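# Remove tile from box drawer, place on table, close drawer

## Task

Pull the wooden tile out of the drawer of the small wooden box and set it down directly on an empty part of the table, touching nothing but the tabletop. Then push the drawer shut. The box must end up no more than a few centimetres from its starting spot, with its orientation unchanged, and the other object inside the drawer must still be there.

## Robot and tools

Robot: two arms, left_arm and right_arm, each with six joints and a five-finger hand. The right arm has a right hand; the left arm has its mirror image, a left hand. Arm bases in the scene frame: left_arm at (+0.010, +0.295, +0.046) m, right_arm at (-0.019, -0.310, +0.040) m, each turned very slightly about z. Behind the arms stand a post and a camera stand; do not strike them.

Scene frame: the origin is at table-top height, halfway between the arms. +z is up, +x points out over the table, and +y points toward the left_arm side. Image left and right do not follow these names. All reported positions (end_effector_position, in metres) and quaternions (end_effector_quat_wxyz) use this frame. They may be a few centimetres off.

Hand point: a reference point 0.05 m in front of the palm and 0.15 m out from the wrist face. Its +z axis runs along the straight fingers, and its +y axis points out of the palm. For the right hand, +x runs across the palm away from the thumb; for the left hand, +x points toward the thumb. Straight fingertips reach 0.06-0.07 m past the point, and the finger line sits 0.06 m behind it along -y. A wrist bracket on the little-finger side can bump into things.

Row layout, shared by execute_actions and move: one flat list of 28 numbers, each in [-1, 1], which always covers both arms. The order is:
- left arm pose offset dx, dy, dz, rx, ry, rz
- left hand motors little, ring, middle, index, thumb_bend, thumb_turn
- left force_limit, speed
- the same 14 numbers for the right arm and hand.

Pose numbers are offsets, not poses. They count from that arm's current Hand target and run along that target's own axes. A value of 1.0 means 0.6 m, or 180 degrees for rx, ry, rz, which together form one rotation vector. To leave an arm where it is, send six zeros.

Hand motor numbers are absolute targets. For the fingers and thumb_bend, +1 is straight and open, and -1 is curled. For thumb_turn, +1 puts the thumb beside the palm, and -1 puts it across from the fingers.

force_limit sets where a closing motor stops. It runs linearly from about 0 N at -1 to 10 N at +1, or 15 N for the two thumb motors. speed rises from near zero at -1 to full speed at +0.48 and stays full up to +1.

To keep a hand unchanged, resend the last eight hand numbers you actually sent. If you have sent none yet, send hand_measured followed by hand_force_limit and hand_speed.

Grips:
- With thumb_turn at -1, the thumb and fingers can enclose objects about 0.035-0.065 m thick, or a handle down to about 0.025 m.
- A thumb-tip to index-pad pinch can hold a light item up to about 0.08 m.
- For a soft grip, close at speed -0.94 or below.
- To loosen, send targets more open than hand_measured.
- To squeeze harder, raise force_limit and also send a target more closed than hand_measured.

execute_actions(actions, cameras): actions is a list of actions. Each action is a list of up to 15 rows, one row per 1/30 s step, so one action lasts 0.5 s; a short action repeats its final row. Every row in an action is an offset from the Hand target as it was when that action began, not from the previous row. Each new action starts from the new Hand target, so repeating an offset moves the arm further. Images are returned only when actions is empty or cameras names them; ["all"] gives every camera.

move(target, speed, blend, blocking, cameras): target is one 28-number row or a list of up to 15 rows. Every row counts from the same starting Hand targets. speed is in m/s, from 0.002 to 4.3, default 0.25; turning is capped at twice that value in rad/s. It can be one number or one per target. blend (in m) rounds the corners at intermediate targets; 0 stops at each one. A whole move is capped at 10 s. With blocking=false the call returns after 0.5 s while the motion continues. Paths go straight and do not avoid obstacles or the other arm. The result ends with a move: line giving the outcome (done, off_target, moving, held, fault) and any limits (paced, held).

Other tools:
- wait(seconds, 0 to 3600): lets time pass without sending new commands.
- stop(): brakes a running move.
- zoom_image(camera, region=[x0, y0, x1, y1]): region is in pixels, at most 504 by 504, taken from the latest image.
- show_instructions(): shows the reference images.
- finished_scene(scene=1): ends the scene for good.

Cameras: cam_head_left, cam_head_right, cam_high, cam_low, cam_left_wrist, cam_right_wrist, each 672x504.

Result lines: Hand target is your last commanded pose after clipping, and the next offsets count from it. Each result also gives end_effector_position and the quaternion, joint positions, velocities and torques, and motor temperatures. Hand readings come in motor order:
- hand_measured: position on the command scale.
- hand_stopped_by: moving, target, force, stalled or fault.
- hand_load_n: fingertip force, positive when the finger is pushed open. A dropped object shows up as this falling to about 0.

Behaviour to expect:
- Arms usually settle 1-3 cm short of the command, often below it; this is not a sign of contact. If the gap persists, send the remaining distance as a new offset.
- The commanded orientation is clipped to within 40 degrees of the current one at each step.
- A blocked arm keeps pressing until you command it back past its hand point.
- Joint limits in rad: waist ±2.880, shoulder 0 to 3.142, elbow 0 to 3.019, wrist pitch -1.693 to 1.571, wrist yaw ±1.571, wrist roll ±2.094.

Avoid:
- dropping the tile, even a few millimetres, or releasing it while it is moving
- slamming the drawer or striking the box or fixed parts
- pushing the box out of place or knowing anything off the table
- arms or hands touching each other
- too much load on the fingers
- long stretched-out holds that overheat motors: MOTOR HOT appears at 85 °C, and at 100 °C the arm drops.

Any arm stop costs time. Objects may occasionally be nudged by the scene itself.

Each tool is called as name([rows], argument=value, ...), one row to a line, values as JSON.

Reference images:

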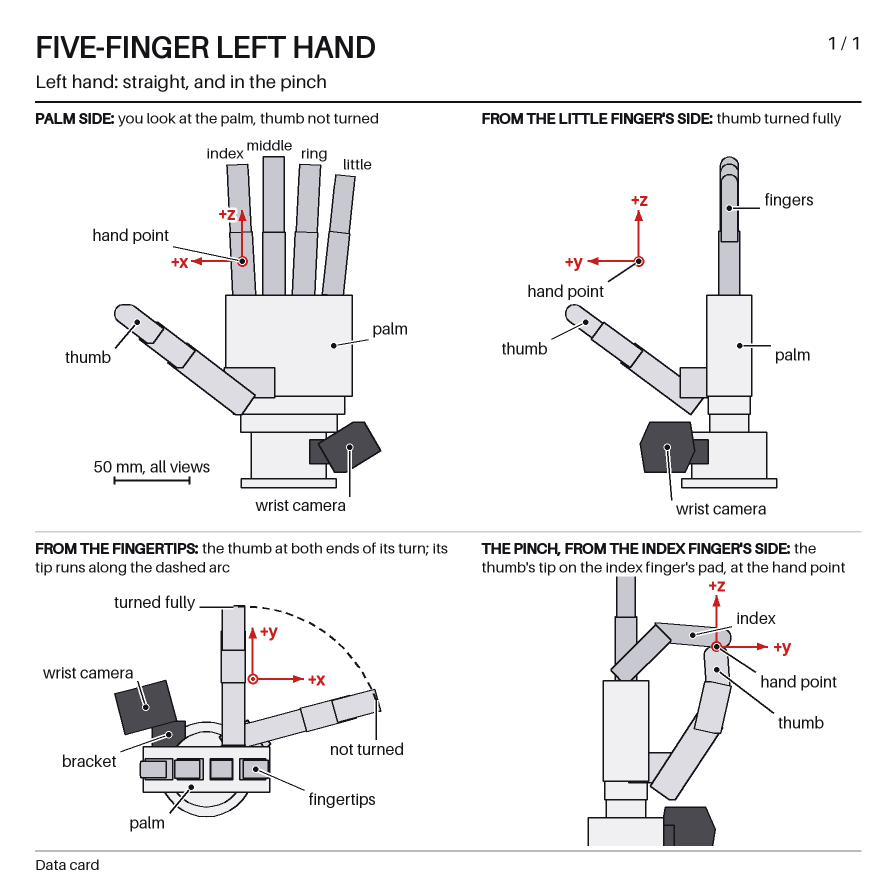

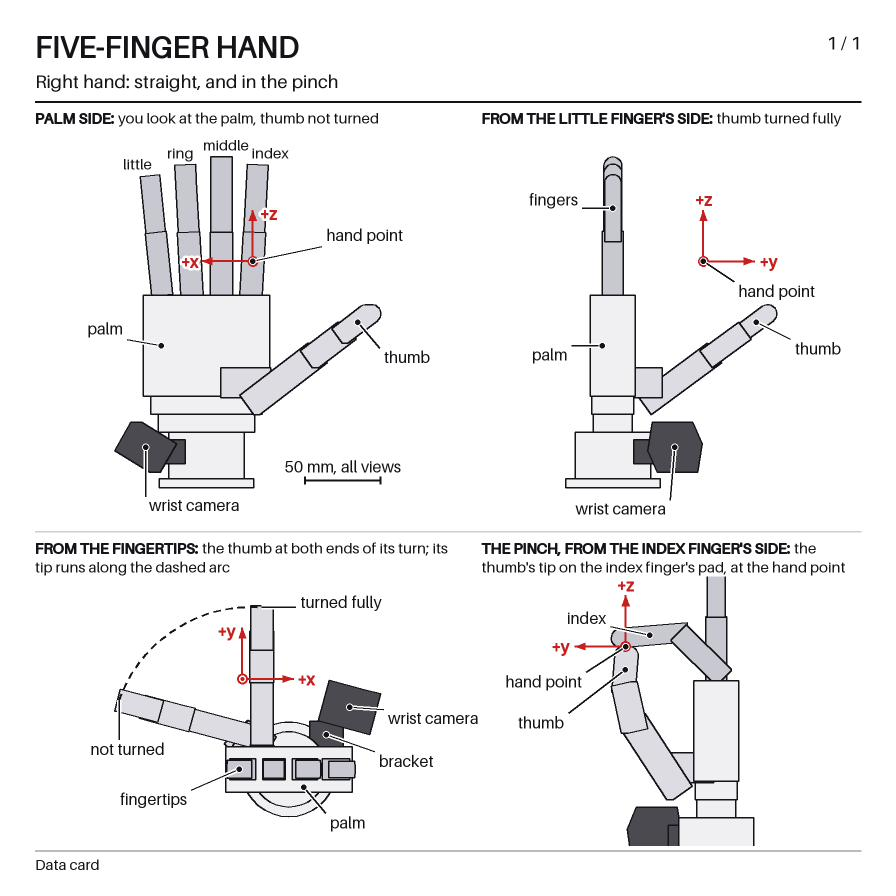

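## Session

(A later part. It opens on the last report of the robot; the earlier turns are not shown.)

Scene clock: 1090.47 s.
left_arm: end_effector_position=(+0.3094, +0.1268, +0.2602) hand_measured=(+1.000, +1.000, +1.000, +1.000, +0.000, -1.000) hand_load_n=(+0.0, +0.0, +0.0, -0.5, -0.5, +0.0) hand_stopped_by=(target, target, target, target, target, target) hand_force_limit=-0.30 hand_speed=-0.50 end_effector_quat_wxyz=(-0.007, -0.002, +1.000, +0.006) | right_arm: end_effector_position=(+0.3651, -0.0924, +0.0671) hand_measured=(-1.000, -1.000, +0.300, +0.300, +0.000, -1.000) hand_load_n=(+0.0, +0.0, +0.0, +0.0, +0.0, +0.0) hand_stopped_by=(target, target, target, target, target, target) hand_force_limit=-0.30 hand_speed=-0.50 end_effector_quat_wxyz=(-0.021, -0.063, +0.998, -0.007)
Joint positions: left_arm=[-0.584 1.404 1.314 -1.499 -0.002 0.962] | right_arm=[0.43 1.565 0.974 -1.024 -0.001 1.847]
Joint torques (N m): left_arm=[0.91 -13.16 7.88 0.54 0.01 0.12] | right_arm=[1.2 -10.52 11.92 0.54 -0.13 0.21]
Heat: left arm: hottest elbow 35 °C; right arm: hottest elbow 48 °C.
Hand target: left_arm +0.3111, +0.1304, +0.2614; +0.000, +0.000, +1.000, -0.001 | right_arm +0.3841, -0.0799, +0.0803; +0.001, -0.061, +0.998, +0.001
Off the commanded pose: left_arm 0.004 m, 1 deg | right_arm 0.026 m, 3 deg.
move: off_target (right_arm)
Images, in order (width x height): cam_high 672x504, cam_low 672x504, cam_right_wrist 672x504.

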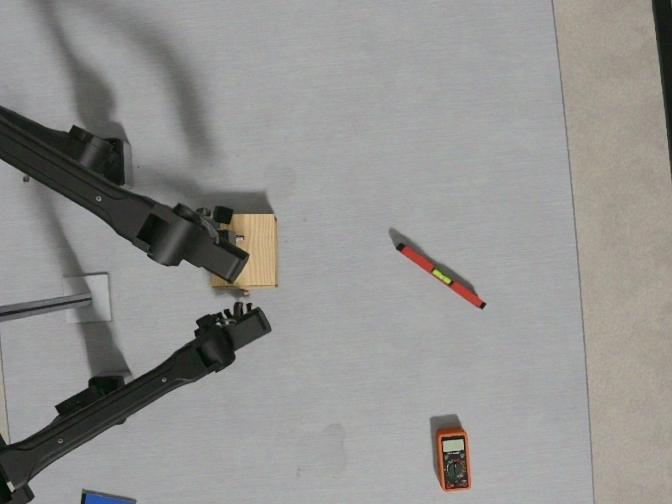

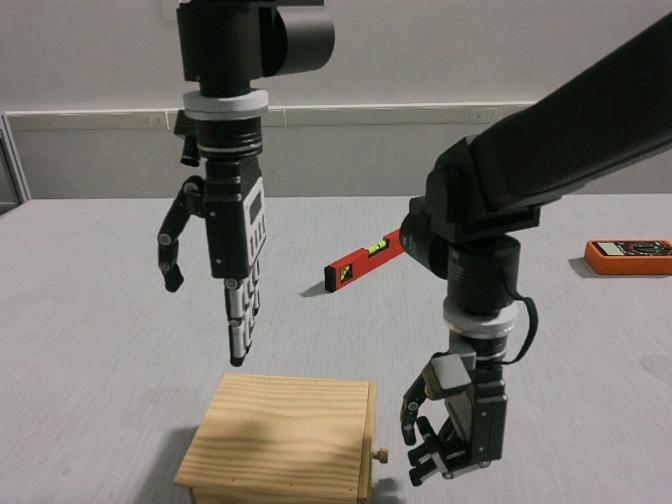

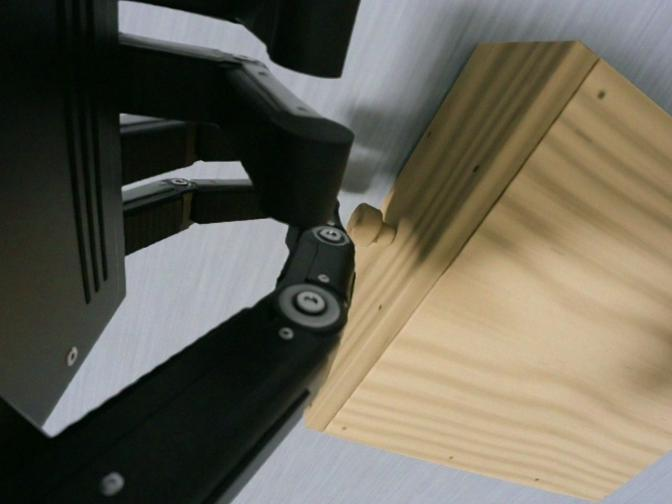

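move(target=[0,0,0,0,0,0,1,1,1,1,0.0,-1,-0.3,-0.5,-0.0121,0.0439,0,0,0,0,-1,-1,0.3,0.3,0,-1,-0.3,-0.5], speed=0.08, cameras=["cam_low","cam_high","cam_right_wrist"])

zoom_image(camera="cam_high", region=[200, 280, 280, 380])

zoom_image(camera="cam_low", region=[340, 354, 540, 504])

Scene clock: 1108.43 s.
left_arm: end_effector_position=(+0.3094, +0.1268, +0.2602) hand_measured=(+1.000, +1.000, +1.000, +1.000, +0.000, -1.000) hand_load_n=(+0.0, +0.0, +0.0, +0.0, +0.0, +0.0) hand_stopped_by=(target, target, target, target, target, target) hand_force_limit=-0.30 hand_speed=-0.50 end_effector_quat_wxyz=(-0.007, -0.002, +1.000, +0.006) | right_arm: end_effector_position=(+0.3728, -0.0675, +0.0699) hand_measured=(-1.000, -1.000, +0.300, +0.300, +0.000, -1.000) hand_load_n=(+0.0, +0.0, +0.0, +0.0, +0.0, +0.0) hand_stopped_by=(target, target, target, target, target, target) hand_force_limit=-0.30 hand_speed=-0.50 end_effector_quat_wxyz=(-0.014, -0.062, +0.998, -0.006)
Joint positions: left_arm=[-0.584 1.404 1.314 -1.499 -0.002 0.962] | right_arm=[0.48 1.593 1.016 -1.024 0.001 1.901]
Joint torques (N m): left_arm=[0.91 -13.22 7.92 0.51 0.02 0.13] | right_arm=[1.55 -10.4 12.14 0.27 -0.21 0.17]
Heat: left arm: hottest elbow 35 °C; right arm: hottest elbow 49 °C.
Hand target: left_arm +0.3111, +0.1304, +0.2614; +0.000, +0.000, +1.000, -0.001 | right_arm +0.3879, -0.0529, +0.0803; +0.000, -0.061, +0.998, +0.000
Off the commanded pose: left_arm 0.004 m, 1 deg | right_arm 0.024 m, 2 deg.
move: off_target (right_arm)
Images, in order (width x height): cam_high 672x504, cam_low 672x504, cam_right_wrist 672x504.

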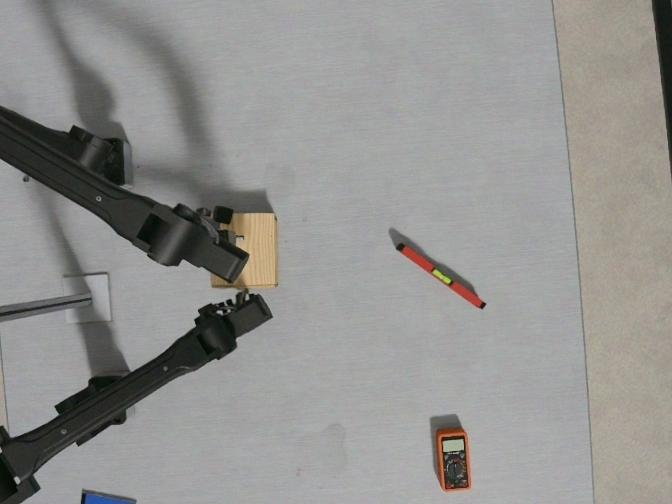

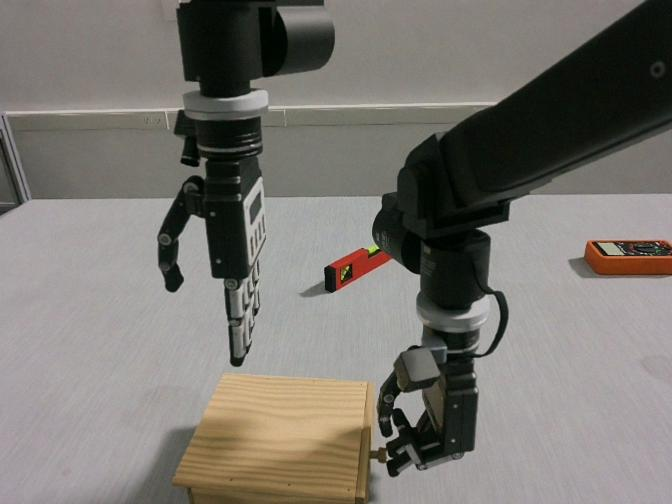

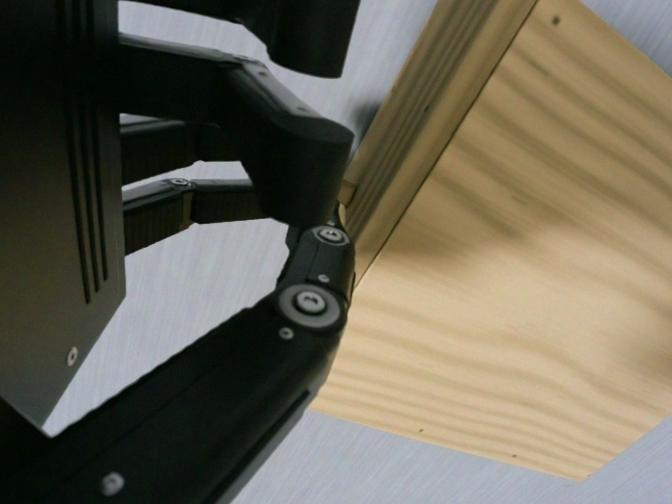

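Scaled by 5.040 from the camera's image (finer frame: 960x720).

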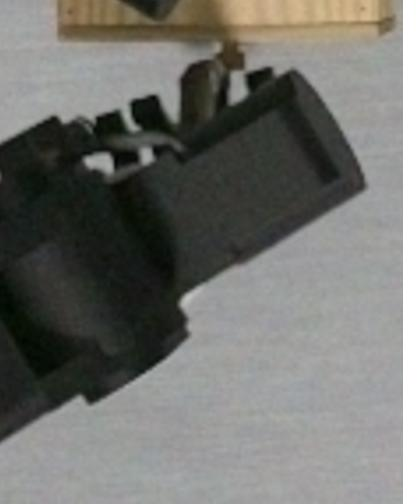

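Scaled by 2.520 from the camera's image (finer frame: 960x720).

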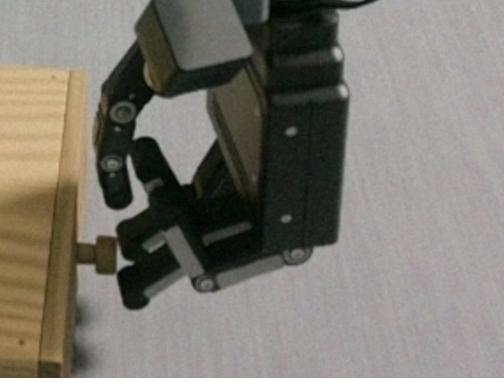

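move([
  [0,0,0,0,0,0,1,1,1,1,0.0,-1,-0.3,-0.5,0.0096,-0.0777,-0.0167,0,0,0,-1,-1,0.3,0.3,0,-1,-0.3,-0.5],
  [0,0,0,0,0,0,1,1,1,1,0.0,-1,-0.3,-0.5,-0.0005,0.004,0.013,0,0,0,-1,-1,0.3,0.3,0,-1,-0.3,-0.5],
], speed=0.08, cameras=["cam_low","cam_high","cam_right_wrist"])

zoom_image(camera="cam_high", region=[200, 280, 280, 380])

zoom_image(camera="cam_low", region=[340, 354, 540, 504])

Scene clock: 1140.63 s.
left_arm: end_effector_position=(+0.3094, +0.1268, +0.2602) hand_measured=(+1.000, +1.000, +1.000, +1.000, +0.000, -1.000) hand_load_n=(+0.0, +0.0, +0.0, +0.0, +0.0, +0.0) hand_stopped_by=(target, target, target, target, target, target) hand_force_limit=-0.30 hand_speed=-0.50 end_effector_quat_wxyz=(-0.007, -0.002, +1.000, +0.006) | right_arm: end_effector_position=(+0.3726, -0.0639, +0.0621) hand_measured=(-1.000, -1.000, +0.300, +0.300, +0.000, -1.000) hand_load_n=(+0.0, +0.0, +0.0, +0.0, +0.0, +0.0) hand_stopped_by=(target, target, target, target, target, target) hand_force_limit=-0.30 hand_speed=-0.50 end_effector_quat_wxyz=(-0.017, -0.062, +0.998, -0.007)
Joint positions: left_arm=[-0.584 1.404 1.314 -1.499 -0.002 0.962] | right_arm=[0.487 1.612 1.016 -1.012 0 1.907]
Joint torques (N m): left_arm=[1.03 -13.1 7.9 0.49 0.01 0.12] | right_arm=[1.38 -10.99 11.33 0.57 -0.16 0.15]
Heat: left arm: hottest elbow 35 °C; right arm: hottest elbow 47 °C.
Hand target: left_arm +0.3111, +0.1304, +0.2614; +0.000, +0.000, +1.000, -0.001 | right_arm +0.3881, -0.0505, +0.0723; +0.000, -0.061, +0.998, +0.000
Off the commanded pose: left_arm 0.004 m, 1 deg | right_arm 0.023 m, 2 deg.
move: off_target (right_arm)
Images, in order (width x height): cam_high 672x504, cam_low 672x504, cam_right_wrist 672x504.

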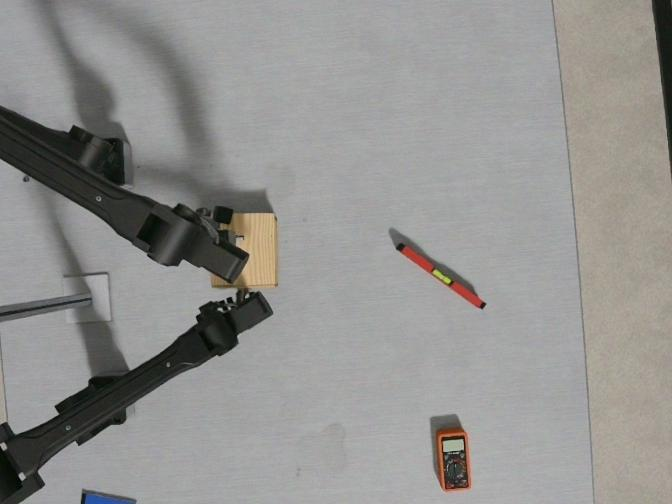

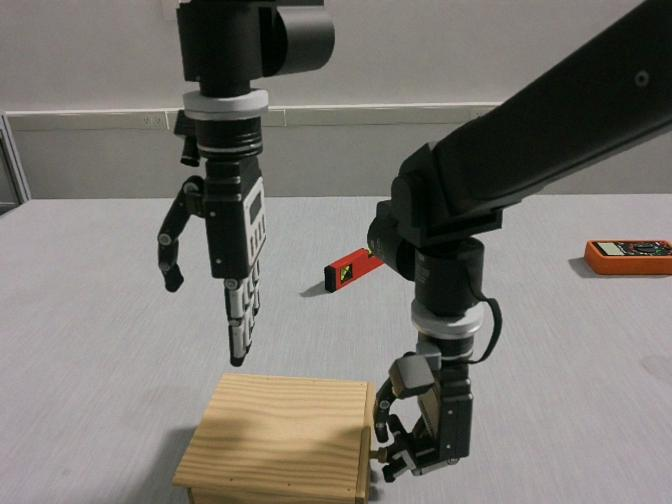

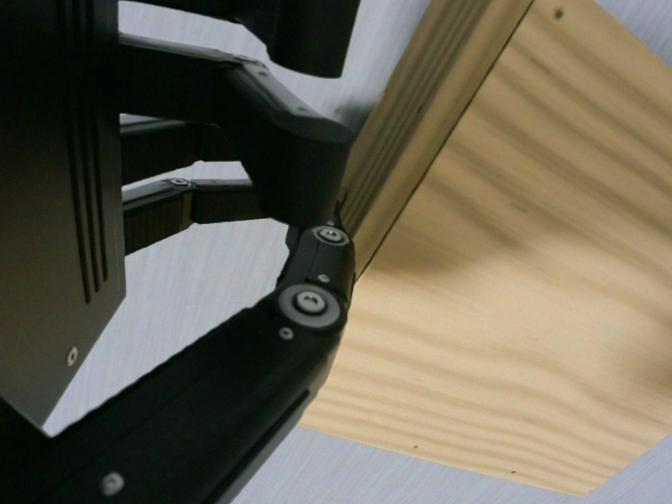

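Scaled by 5.040 from the camera's image (finer frame: 960x720).

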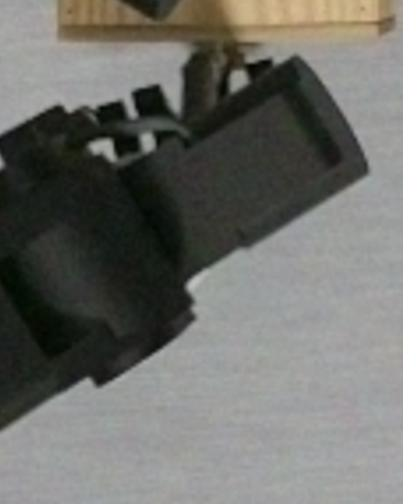

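Scaled by 2.520 from the camera's image (finer frame: 960x720).

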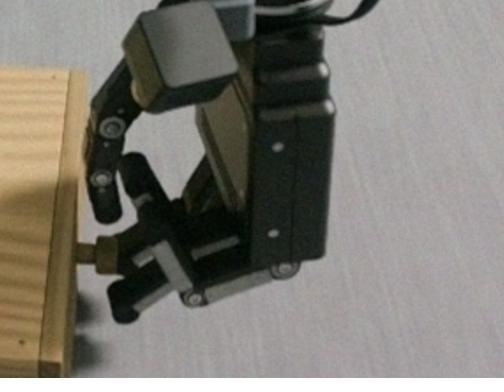

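move(target=[0,0,0,0,0,0,1,1,1,1,0.0,-1,-0.3,-0.5,0,0,0.015,0,0,0,-1,-1,0.3,0.3,0,-1,-0.3,-0.5], speed=0.08, cameras=["cam_low"])

zoom_image(camera="cam_low", region=[340, 354, 540, 504])

Scene clock: 1152.50 s.
left_arm: end_effector_position=(+0.3094, +0.1268, +0.2602) hand_measured=(+1.000, +1.000, +1.000, +1.000, +0.000, -1.000) hand_load_n=(+0.0, +0.0, +0.5, +0.0, +0.0, +0.0) hand_stopped_by=(target, target, target, target, target, target) hand_force_limit=-0.30 hand_speed=-0.50 end_effector_quat_wxyz=(-0.007, -0.002, +1.000, +0.006) | right_arm: end_effector_position=(+0.3773, -0.0616, +0.0579) hand_measured=(-1.000, -1.000, +0.300, +0.300, +0.000, -1.000) hand_load_n=(+0.0, +0.0, +0.0, +0.0, +0.0, +0.0) hand_stopped_by=(target, target, target, target, target, target) hand_force_limit=-0.30 hand_speed=-0.50 end_effector_quat_wxyz=(-0.011, -0.062, +0.998, -0.005)
Joint positions: left_arm=[-0.584 1.404 1.314 -1.499 -0.002 0.962] | right_arm=[0.487 1.624 1.016 -0.987 0 1.907]
Joint torques (N m): left_arm=[0.85 -13.39 7.91 0.47 0.01 0.12] | right_arm=[1.32 -10.93 10.51 0.58 -0.15 0.17]
Heat: left arm: hottest elbow 35 °C; right arm: hottest elbow 47 °C.
Hand target: left_arm +0.3111, +0.1304, +0.2614; +0.000, +0.000, +1.000, -0.001 | right_arm +0.3880, -0.0506, +0.0633; +0.000, -0.061, +0.998, +0.000
Off the commanded pose: left_arm 0.004 m, 1 deg | right_arm 0.016 m, 1 deg.
move: off_target (right_arm)

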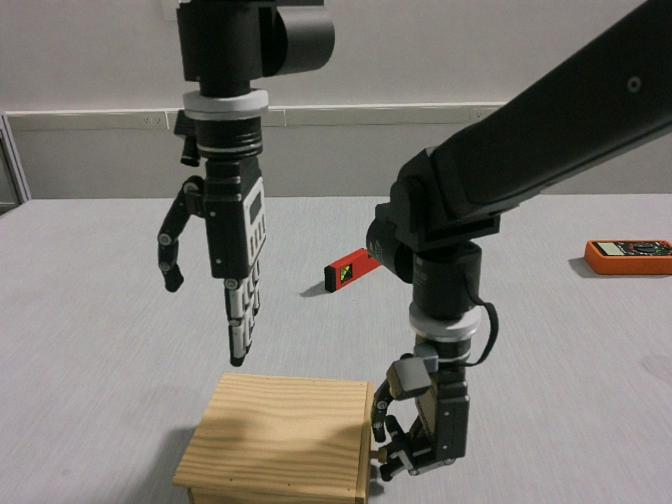

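Scaled by 2.520 from the camera's image (finer frame: 960x720).

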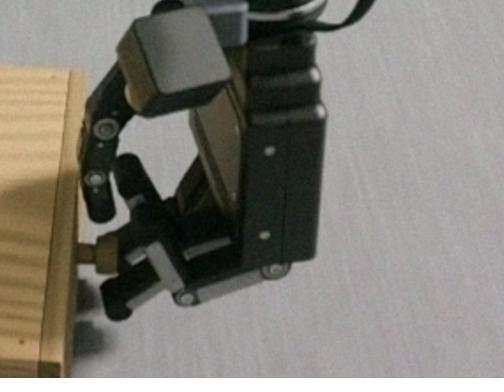

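move(target=[0,0,0,0,0,0,1,1,1,1,0.0,-1,-0.3,-0.5,0.020,-0.009,0.006,0,0,0,-1,-1,0.3,0.3,0,-1,-0.3,-0.5], speed=0.08, cameras=["cam_low","cam_high"])

zoom_image(camera="cam_high", region=[200, 280, 280, 380])

zoom_image(camera="cam_low", region=[340, 354, 540, 504])

Scene clock: 1162.83 s.
left_arm: end_effector_position=(+0.3094, +0.1268, +0.2602) hand_measured=(+1.000, +1.000, +1.000, +1.000, +0.000, -1.000) hand_load_n=(+0.0, +0.0, +0.0, +0.0, +0.0, +0.0) hand_stopped_by=(target, target, target, target, target, target) hand_force_limit=-0.30 hand_speed=-0.50 end_effector_quat_wxyz=(-0.007, -0.002, +1.000, +0.006) | right_arm: end_effector_position=(+0.3764, -0.0621, +0.0544) hand_measured=(-1.000, -1.000, +0.300, +0.300, +0.000, -1.000) hand_load_n=(+0.0, +0.5, +0.0, +0.0, +0.0, +0.0) hand_stopped_by=(target, target, target, target, target, target) hand_force_limit=-0.30 hand_speed=-0.50 end_effector_quat_wxyz=(-0.008, -0.062, +0.998, -0.003)
Joint positions: left_arm=[-0.584 1.404 1.314 -1.499 -0.002 0.962] | right_arm=[0.487 1.624 1.004 -0.97 0 1.907]
Joint torques (N m): left_arm=[0.97 -13.33 7.9 0.47 0.01 0.12] | right_arm=[1.2 -12.75 7.82 0.57 -0.14 0.14]
Heat: left arm: hottest elbow 35 °C; right arm: hottest elbow 47 °C.
Hand target: left_arm +0.3111, +0.1304, +0.2614; +0.000, +0.000, +1.000, -0.001 | right_arm +0.3767, -0.0574, +0.0597; +0.000, -0.061, +0.998, +0.000
Off the commanded pose: left_arm 0.004 m, 1 deg | right_arm 0.007 m, 1 deg.
move: done
Images, in order (width x height): cam_high 672x504, cam_low 672x504.

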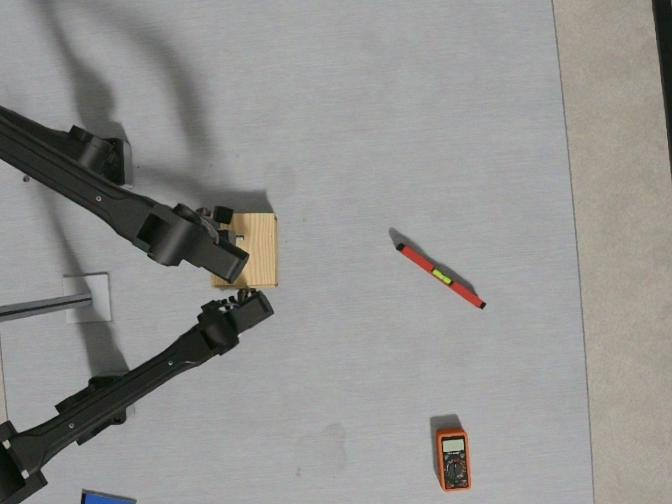

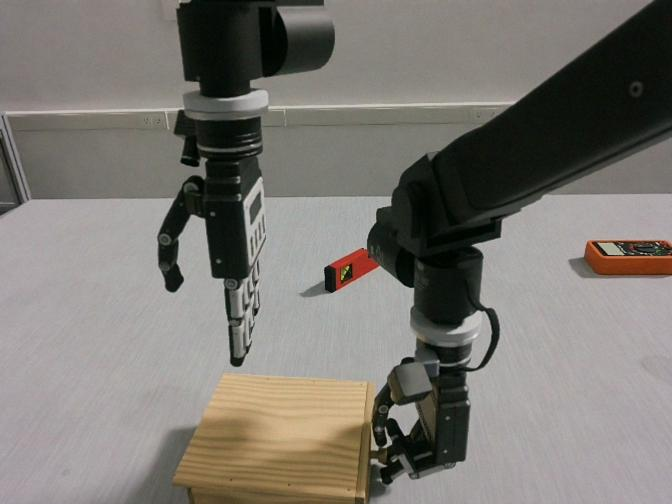

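Scaled by 5.040 from the camera's image (finer frame: 960x720).

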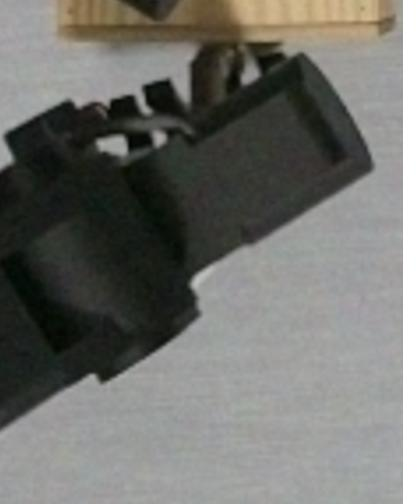

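Scaled by 2.520 from the camera's image (finer frame: 960x720).

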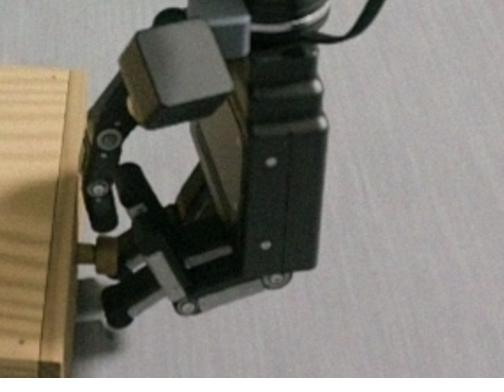

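move([
  [0,0.058,0,0,0,0,1,1,1,1,0.0,-1,-0.3,-0.5,0,0,0,0,0,0,-1,-1,0.3,0.3,0,-1,-0.3,-0.5],
  [0,0.058,0.144,0,0,0,1,1,1,1,0.0,-1,-0.3,-0.5,0,0,0,0,0,0,-1,-1,0.3,0.3,0,-1,-0.3,-0.5],
], speed=0.15, cameras=["cam_low","cam_high","cam_left_wrist"])

Scene clock: 1217.13 s.
left_arm: end_effector_position=(+0.3090, +0.1657, +0.1808) hand_measured=(+1.000, +1.000, +1.000, +1.000, +0.000, -1.000) hand_load_n=(+0.0, +0.0, +0.0, +0.0, +0.0, +0.0) hand_stopped_by=(target, target, target, target, target, target) hand_force_limit=-0.30 hand_speed=-0.50 end_effector_quat_wxyz=(+0.002, -0.007, +1.000, +0.000) | right_arm: end_effector_position=(+0.3764, -0.0621, +0.0544) hand_measured=(-1.000, -1.000, +0.300, +0.300, +0.000, -1.000) hand_load_n=(+0.0, +0.5, +0.0, +0.0, +0.0, +0.0) hand_stopped_by=(target, target, target, target, target, target) hand_force_limit=-0.30 hand_speed=-0.50 end_effector_quat_wxyz=(-0.008, -0.062, +0.998, -0.003)
Joint positions: left_arm=[-0.499 1.374 1.076 -1.268 -0.002 1.038] | right_arm=[0.487 1.624 1.004 -0.97 0 1.907]
Joint torques (N m): left_arm=[0.26 -10.52 7.79 0.57 0.01 0.14] | right_arm=[1.14 -12.75 7.77 0.62 -0.15 0.15]
Heat: left arm: hottest elbow 35 °C; right arm: hottest elbow 44 °C.
Hand target: left_arm +0.3112, +0.1652, +0.1751; +0.000, +0.000, +1.000, -0.001 | right_arm +0.3767, -0.0574, +0.0597; +0.000, -0.061, +0.998, +0.000
Off the commanded pose: left_arm 0.006 m, 1 deg | right_arm 0.007 m, 1 deg.
move: done
Images, in order (width x height): cam_high 672x504, cam_low 672x504, cam_left_wrist 672x504.

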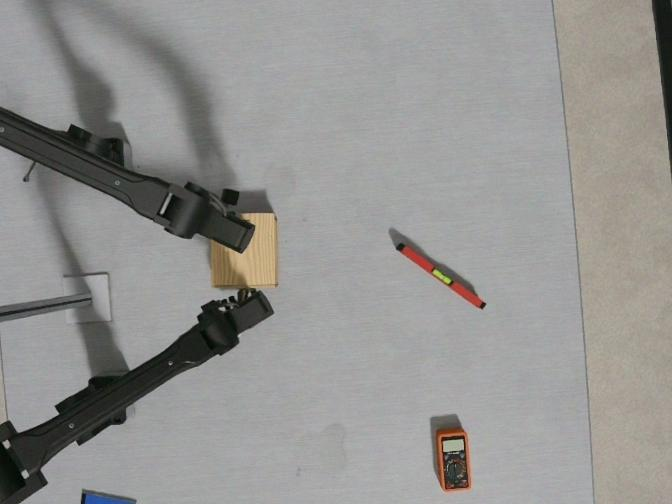

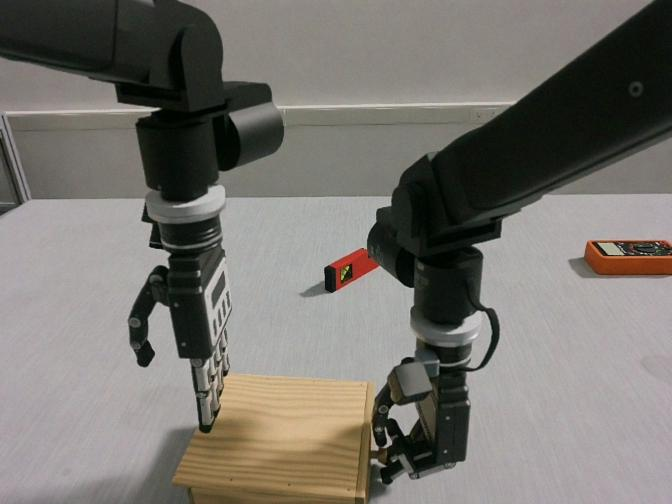

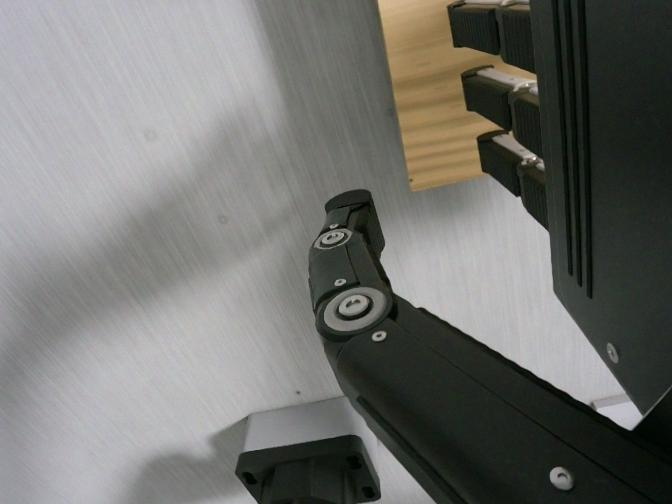

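move([
  [0,-0.04,0,0,0,0,1,1,1,1,0.0,-1,-0.3,-0.5,0,0,0,0,0,0,-1,-1,0.3,0.3,0,-1,-0.3,-0.5],
  [0,-0.04,0.045,0,0,0,1,1,1,1,0.0,-1,-0.3,-0.5,0,0,0,0,0,0,-1,-1,0.3,0.3,0,-1,-0.3,-0.5],
], speed=0.06, cameras=["cam_low","cam_high"])

Scene clock: 1233.50 s.
left_arm: end_effector_position=(+0.3127, +0.1436, +0.1558) hand_measured=(+1.000, +1.000, +1.000, +1.000, +0.000, -1.000) hand_load_n=(+0.0, +0.0, +0.0, +0.0, +0.0, +0.0) hand_stopped_by=(target, target, target, target, target, target) hand_force_limit=-0.30 hand_speed=-0.50 end_effector_quat_wxyz=(+0.004, +0.005, +1.000, -0.003) | right_arm: end_effector_position=(+0.3764, -0.0621, +0.0544) hand_measured=(-1.000, -1.000, +0.300, +0.300, +0.000, -1.000) hand_load_n=(+0.0, +0.0, +0.0, +0.0, -0.5, +0.0) hand_stopped_by=(target, target, target, target, target, target) hand_force_limit=-0.30 hand_speed=-0.50 end_effector_quat_wxyz=(-0.008, -0.062, +0.998, -0.003)
Joint positions: left_arm=[-0.546 1.428 1.062 -1.194 0 1.015] | right_arm=[0.487 1.624 1.004 -0.97 0 1.907]
Joint torques (N m): left_arm=[-0.21 -9.82 7.53 0.61 -0.05 -0.14] | right_arm=[1.2 -12.75 7.79 0.62 -0.15 0.14]
Heat: left arm: hottest elbow 34 °C; right arm: hottest elbow 43 °C.
Hand target: left_arm +0.3111, +0.1411, +0.1481; +0.000, +0.000, +1.000, -0.001 | right_arm +0.3767, -0.0574, +0.0597; +0.000, -0.061, +0.998, +0.000
Off the commanded pose: left_arm 0.008 m, 1 deg | right_arm 0.007 m, 1 deg.
move: done
Images, in order (width x height): cam_high 672x504, cam_low 672x504.

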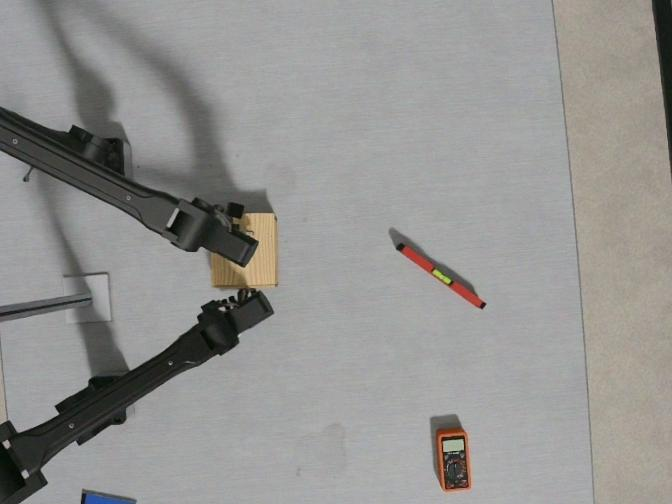

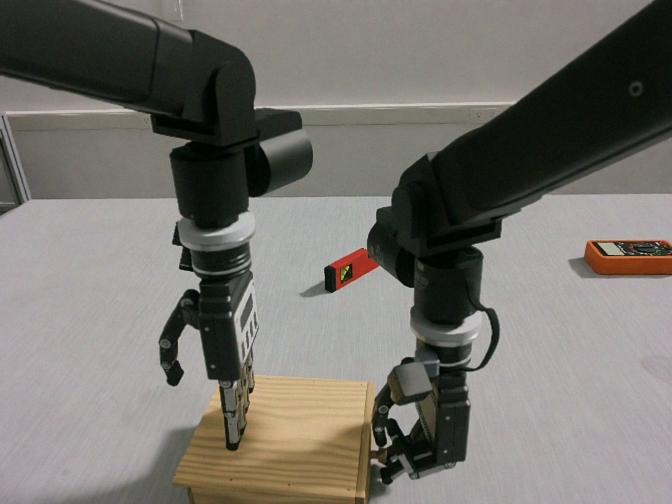

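move(target=[0,0,0.03,0,0,0,1,1,1,1,0.0,-1,-0.3,-0.5,0,0,0,0,0,0,-1,-1,0.3,0.3,0,-1,-0.3,-0.5], speed=0.05, cameras=["cam_low"])

zoom_image(camera="cam_low", region=[160, 354, 360, 504])

Scene clock: 1245.83 s.
left_arm: end_effector_position=(+0.3138, +0.1423, +0.1442) hand_measured=(+1.000, +1.000, +1.000, +1.000, +0.000, -1.000) hand_load_n=(+0.0, +0.0, -0.5, -0.5, +0.0, +0.0) hand_stopped_by=(target, target, target, target, target, target) hand_force_limit=-0.30 hand_speed=-0.50 end_effector_quat_wxyz=(+0.007, +0.005, +1.000, -0.006) | right_arm: end_effector_position=(+0.3764, -0.0621, +0.0544) hand_measured=(-1.000, -1.000, +0.300, +0.300, +0.000, -1.000) hand_load_n=(+0.0, +0.0, +0.0, +0.0, +0.0, +0.0) hand_stopped_by=(target, target, target, target, target, target) hand_force_limit=-0.30 hand_speed=-0.50 end_effector_quat_wxyz=(-0.008, -0.062, +0.998, -0.003)
Joint positions: left_arm=[-0.546 1.437 1.04 -1.155 0.003 1.015] | right_arm=[0.487 1.624 1.004 -0.97 0 1.907]
Joint torques (N m): left_arm=[-0.15 -9.52 6.74 0.98 -0.16 -0.14] | right_arm=[1.14 -12.75 7.77 0.64 -0.14 0.14]
Heat: left arm: hottest elbow 34 °C; right arm: hottest elbow 43 °C.
Hand target: left_arm +0.3112, +0.1411, +0.1301; +0.000, +0.000, +1.000, -0.001 | right_arm +0.3767, -0.0574, +0.0597; +0.000, -0.061, +0.998, +0.000
Off the commanded pose: left_arm 0.014 m, 1 deg | right_arm 0.007 m, 1 deg.
move: off_target (left_arm)

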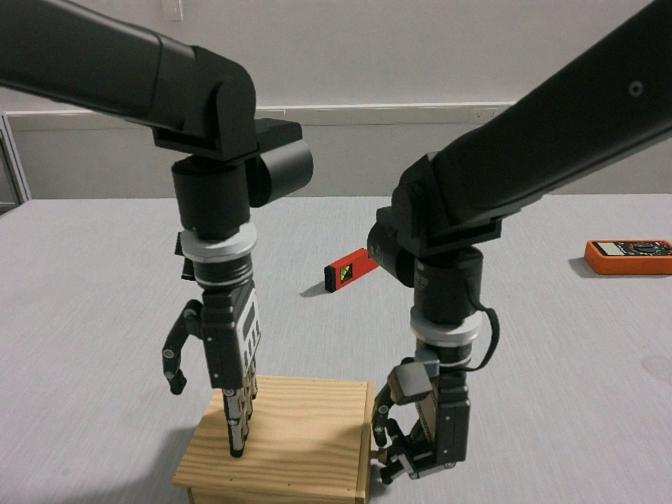

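Scaled by 2.520 from the camera's image (finer frame: 960x720).

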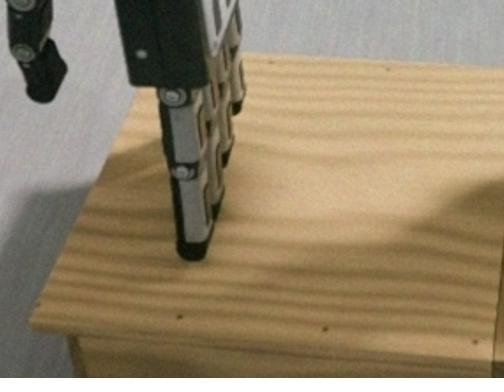

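move(target=[0,0,0.025,0,0,0,1,1,1,1,0.0,-1,-0.3,-0.5,0,0,0,0,0,0,-1,-1,0.3,0.3,0,-1,-0.3,-0.5], speed=0.05, cameras=["cam_low"])

zoom_image(camera="cam_low", region=[160, 354, 360, 504])

Scene clock: 1253.90 s.
left_arm: end_effector_position=(+0.3135, +0.1422, +0.1429) hand_measured=(+1.000, +1.000, +1.000, +1.000, +0.000, -1.000) hand_load_n=(+0.0, +0.0, -2.5, +0.0, +0.0, +0.0) hand_stopped_by=(target, target, target, target, target, target) hand_force_limit=-0.30 hand_speed=-0.50 end_effector_quat_wxyz=(+0.009, +0.005, +1.000, -0.008) | right_arm: end_effector_position=(+0.3764, -0.0621, +0.0544) hand_measured=(-1.000, -1.000, +0.300, +0.300, +0.000, -1.000) hand_load_n=(+0.0, +0.0, +0.0, +0.0, +0.0, +0.0) hand_stopped_by=(target, target, target, target, target, target) hand_force_limit=-0.30 hand_speed=-0.50 end_effector_quat_wxyz=(-0.008, -0.062, +0.998, -0.003)
Joint positions: left_arm=[-0.546 1.435 1.034 -1.147 0.004 1.015] | right_arm=[0.487 1.624 1.004 -0.97 0 1.907]
Joint torques (N m): left_arm=[-0.09 -7.65 5.09 2.1 -0.2 -0.14] | right_arm=[1.2 -12.75 7.79 0.62 -0.14 0.15]
Heat: left arm: hottest elbow 34 °C; right arm: hottest elbow 43 °C.
Hand target: left_arm +0.3112, +0.1412, +0.1151; +0.000, +0.000, +1.000, +0.000 | right_arm +0.3767, -0.0574, +0.0597; +0.000, -0.061, +0.998, +0.000
Off the commanded pose: left_arm 0.028 m, 1 deg | right_arm 0.007 m, 1 deg.
move: off_target (left_arm)

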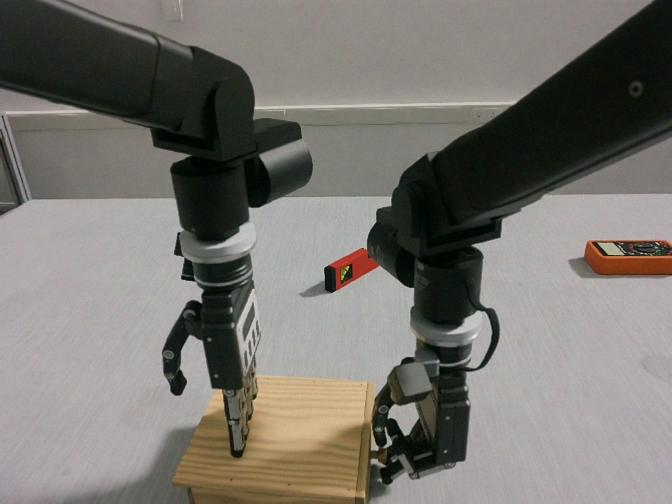

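Scaled by 2.520 from the camera's image (finer frame: 960x720).

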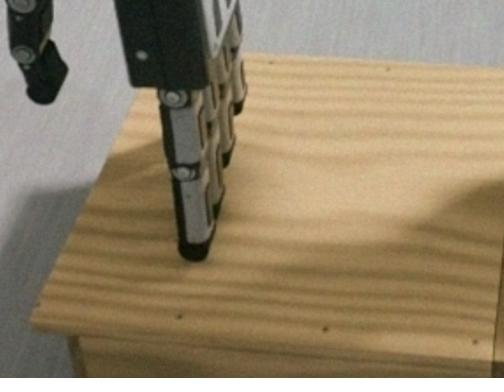

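move(target=[0,0,0.015,0,0,0,1,1,1,1,0.0,-1,-0.3,-0.5,0,0,0,0,0,0,-1,-1,-0.3,-0.3,0,-1,-0.2,-0.85], speed=0.05, cameras=["cam_low","cam_high"])

zoom_image(camera="cam_low", region=[340, 354, 540, 504])

Scene clock: 1269.47 s.
left_arm: end_effector_position=(+0.3129, +0.1424, +0.1419) hand_measured=(+1.000, +1.000, +1.000, +1.000, +0.000, -1.000) hand_load_n=(+0.0, +0.0, -3.5, +0.0, +0.0, +0.0) hand_stopped_by=(target, target, target, target, target, target) hand_force_limit=-0.30 hand_speed=-0.50 end_effector_quat_wxyz=(+0.013, +0.005, +1.000, -0.011) | right_arm: end_effector_position=(+0.3764, -0.0667, +0.0509) hand_measured=(-1.000, -1.000, +0.150, -0.240, +0.000, -1.000) hand_load_n=(+0.0, +0.0, +0.0, +5.5, +0.0, +0.0) hand_stopped_by=(target, target, force, force, target, target) hand_force_limit=-0.20 hand_speed=-0.85 end_effector_quat_wxyz=(-0.006, -0.056, +0.998, -0.013)
Joint positions: left_arm=[-0.546 1.427 1.026 -1.136 0.004 1.015] | right_arm=[0.487 1.624 0.996 -0.964 0.019 1.919]
Joint torques (N m): left_arm=[-0.15 -6.12 4.67 2.58 -0.23 -0.15] | right_arm=[1.14 -12.75 8.44 0.39 -0.77 0.04]
Heat: left arm: hottest elbow 33 °C; right arm: hottest elbow 43 °C.
Hand target: left_arm +0.3112, +0.1411, +0.1060; +0.000, +0.000, +1.000, -0.001 | right_arm +0.3768, -0.0573, +0.0597; +0.000, -0.061, +0.998, +0.000
Off the commanded pose: left_arm 0.036 m, 2 deg | right_arm 0.013 m, 2 deg.
move: off_target (left_arm)
Images, in order (width x height): cam_high 672x504, cam_low 672x504.

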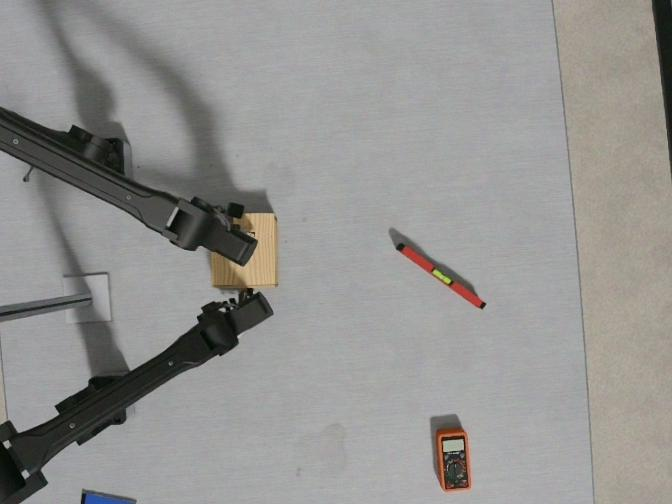

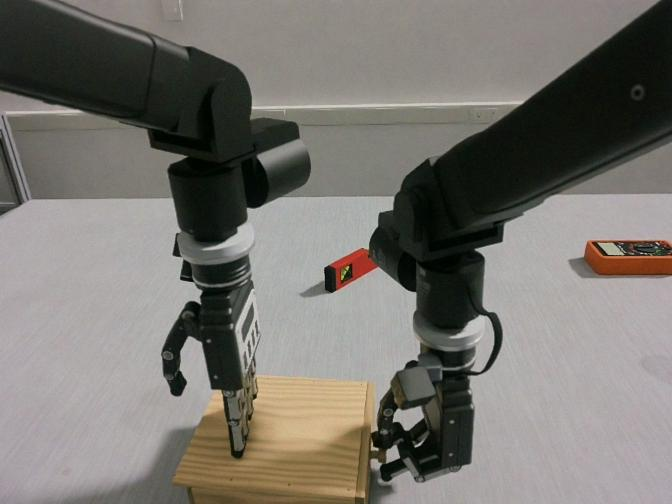

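Scaled by 2.520 from the camera's image (finer frame: 960x720).

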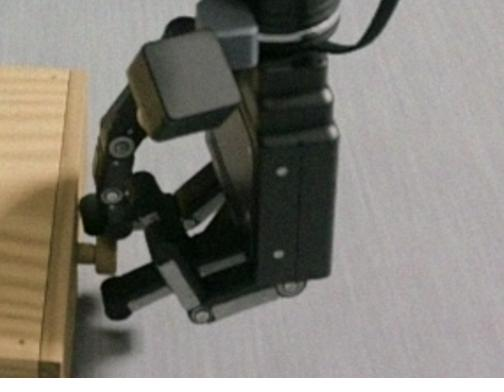

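move([
  [0,0,0,0,0,0,1,1,1,1,0.0,-1,-0.3,-0.5,0,0,0,0,0,0,-1,-1,0.3,0.3,0,-1,-0.2,-0.7],
  [0,0,0,0,0,0,1,1,1,1,0.0,-1,-0.3,-0.5,-0.0012,-0.0723,-0.0417,0,0,0,-1,-1,0.3,0.3,0,-1,-0.2,-0.7],
  [0,0,0,0,0,0,1,1,1,1,0.0,-1,-0.3,-0.5,-0.0108,0.006,-0.0205,0,0,0,-1,-1,0.3,0.3,0,-1,-0.2,-0.7],
], speed=0.08, cameras=["cam_low","cam_high"])

zoom_image(camera="cam_high", region=[200, 280, 280, 380])

zoom_image(camera="cam_low", region=[340, 354, 540, 504])

Scene clock: 1292.10 s.
left_arm: end_effector_position=(+0.3129, +0.1424, +0.1419) hand_measured=(+1.000, +1.000, +1.000, +1.000, +0.000, -1.000) hand_load_n=(+0.0, +0.0, -3.5, +0.0, +0.0, +0.0) hand_stopped_by=(target, target, target, target, target, target) hand_force_limit=-0.30 hand_speed=-0.50 end_effector_quat_wxyz=(+0.013, +0.005, +1.000, -0.011) | right_arm: end_effector_position=(+0.3660, -0.0668, +0.0611) hand_measured=(-1.000, -1.000, +0.300, +0.300, +0.000, -1.000) hand_load_n=(+0.5, +0.0, +0.5, +0.0, +0.0, +0.0) hand_stopped_by=(target, target, target, target, target, target) hand_force_limit=-0.20 hand_speed=-0.70 end_effector_quat_wxyz=(-0.018, -0.063, +0.998, -0.007)
Joint positions: left_arm=[-0.546 1.427 1.026 -1.136 0.004 1.015] | right_arm=[0.488 1.598 0.996 -1.007 0 1.907]
Joint torques (N m): left_arm=[-0.21 -6.18 4.64 2.56 -0.23 -0.13] | right_arm=[1.32 -10.75 11.77 0.55 -0.16 0.16]
Heat: left arm: hottest elbow 32 °C; right arm: hottest elbow 44 °C.
Hand target: left_arm +0.3112, +0.1411, +0.1060; +0.000, +0.000, +1.000, -0.001 | right_arm +0.3827, -0.0529, +0.0721; +0.000, -0.061, +0.998, +0.000
Off the commanded pose: left_arm 0.036 m, 2 deg | right_arm 0.024 m, 2 deg.
move: off_target (right_arm)
Images, in order (width x height): cam_high 672x504, cam_low 672x504.

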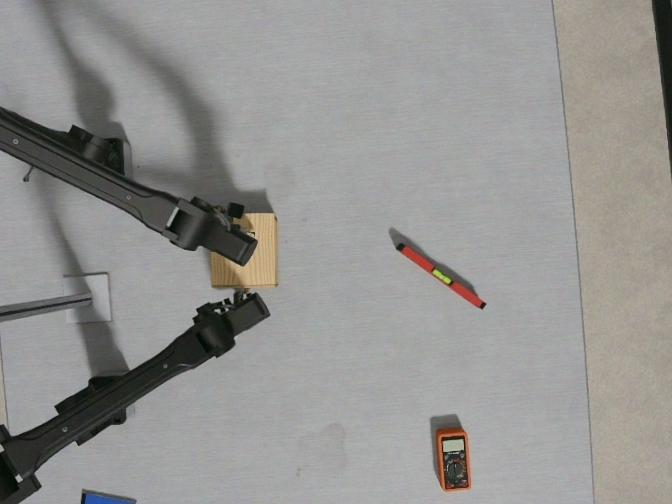

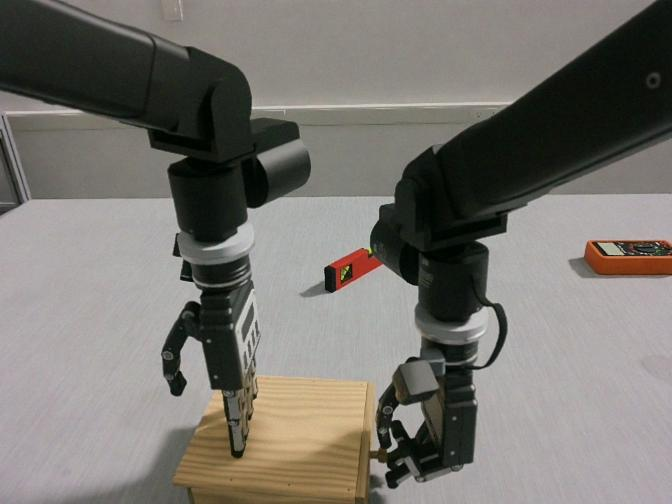

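Scaled by 5.040 from the camera's image (finer frame: 960x720).

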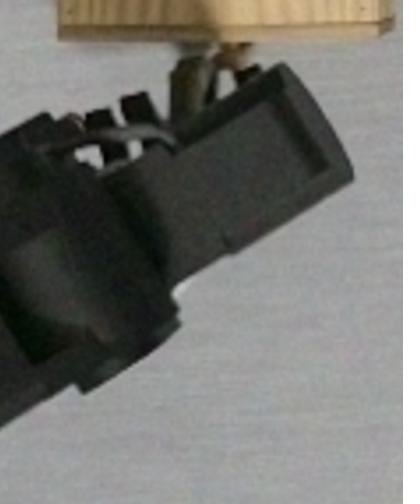

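Scaled by 2.520 from the camera's image (finer frame: 960x720).

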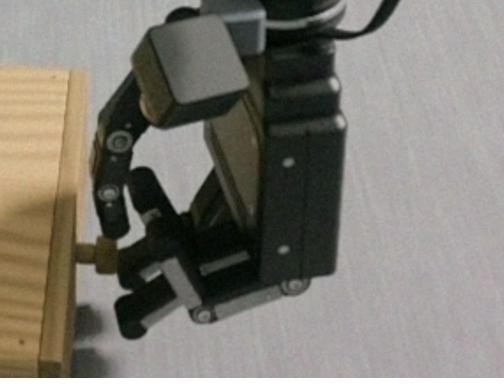

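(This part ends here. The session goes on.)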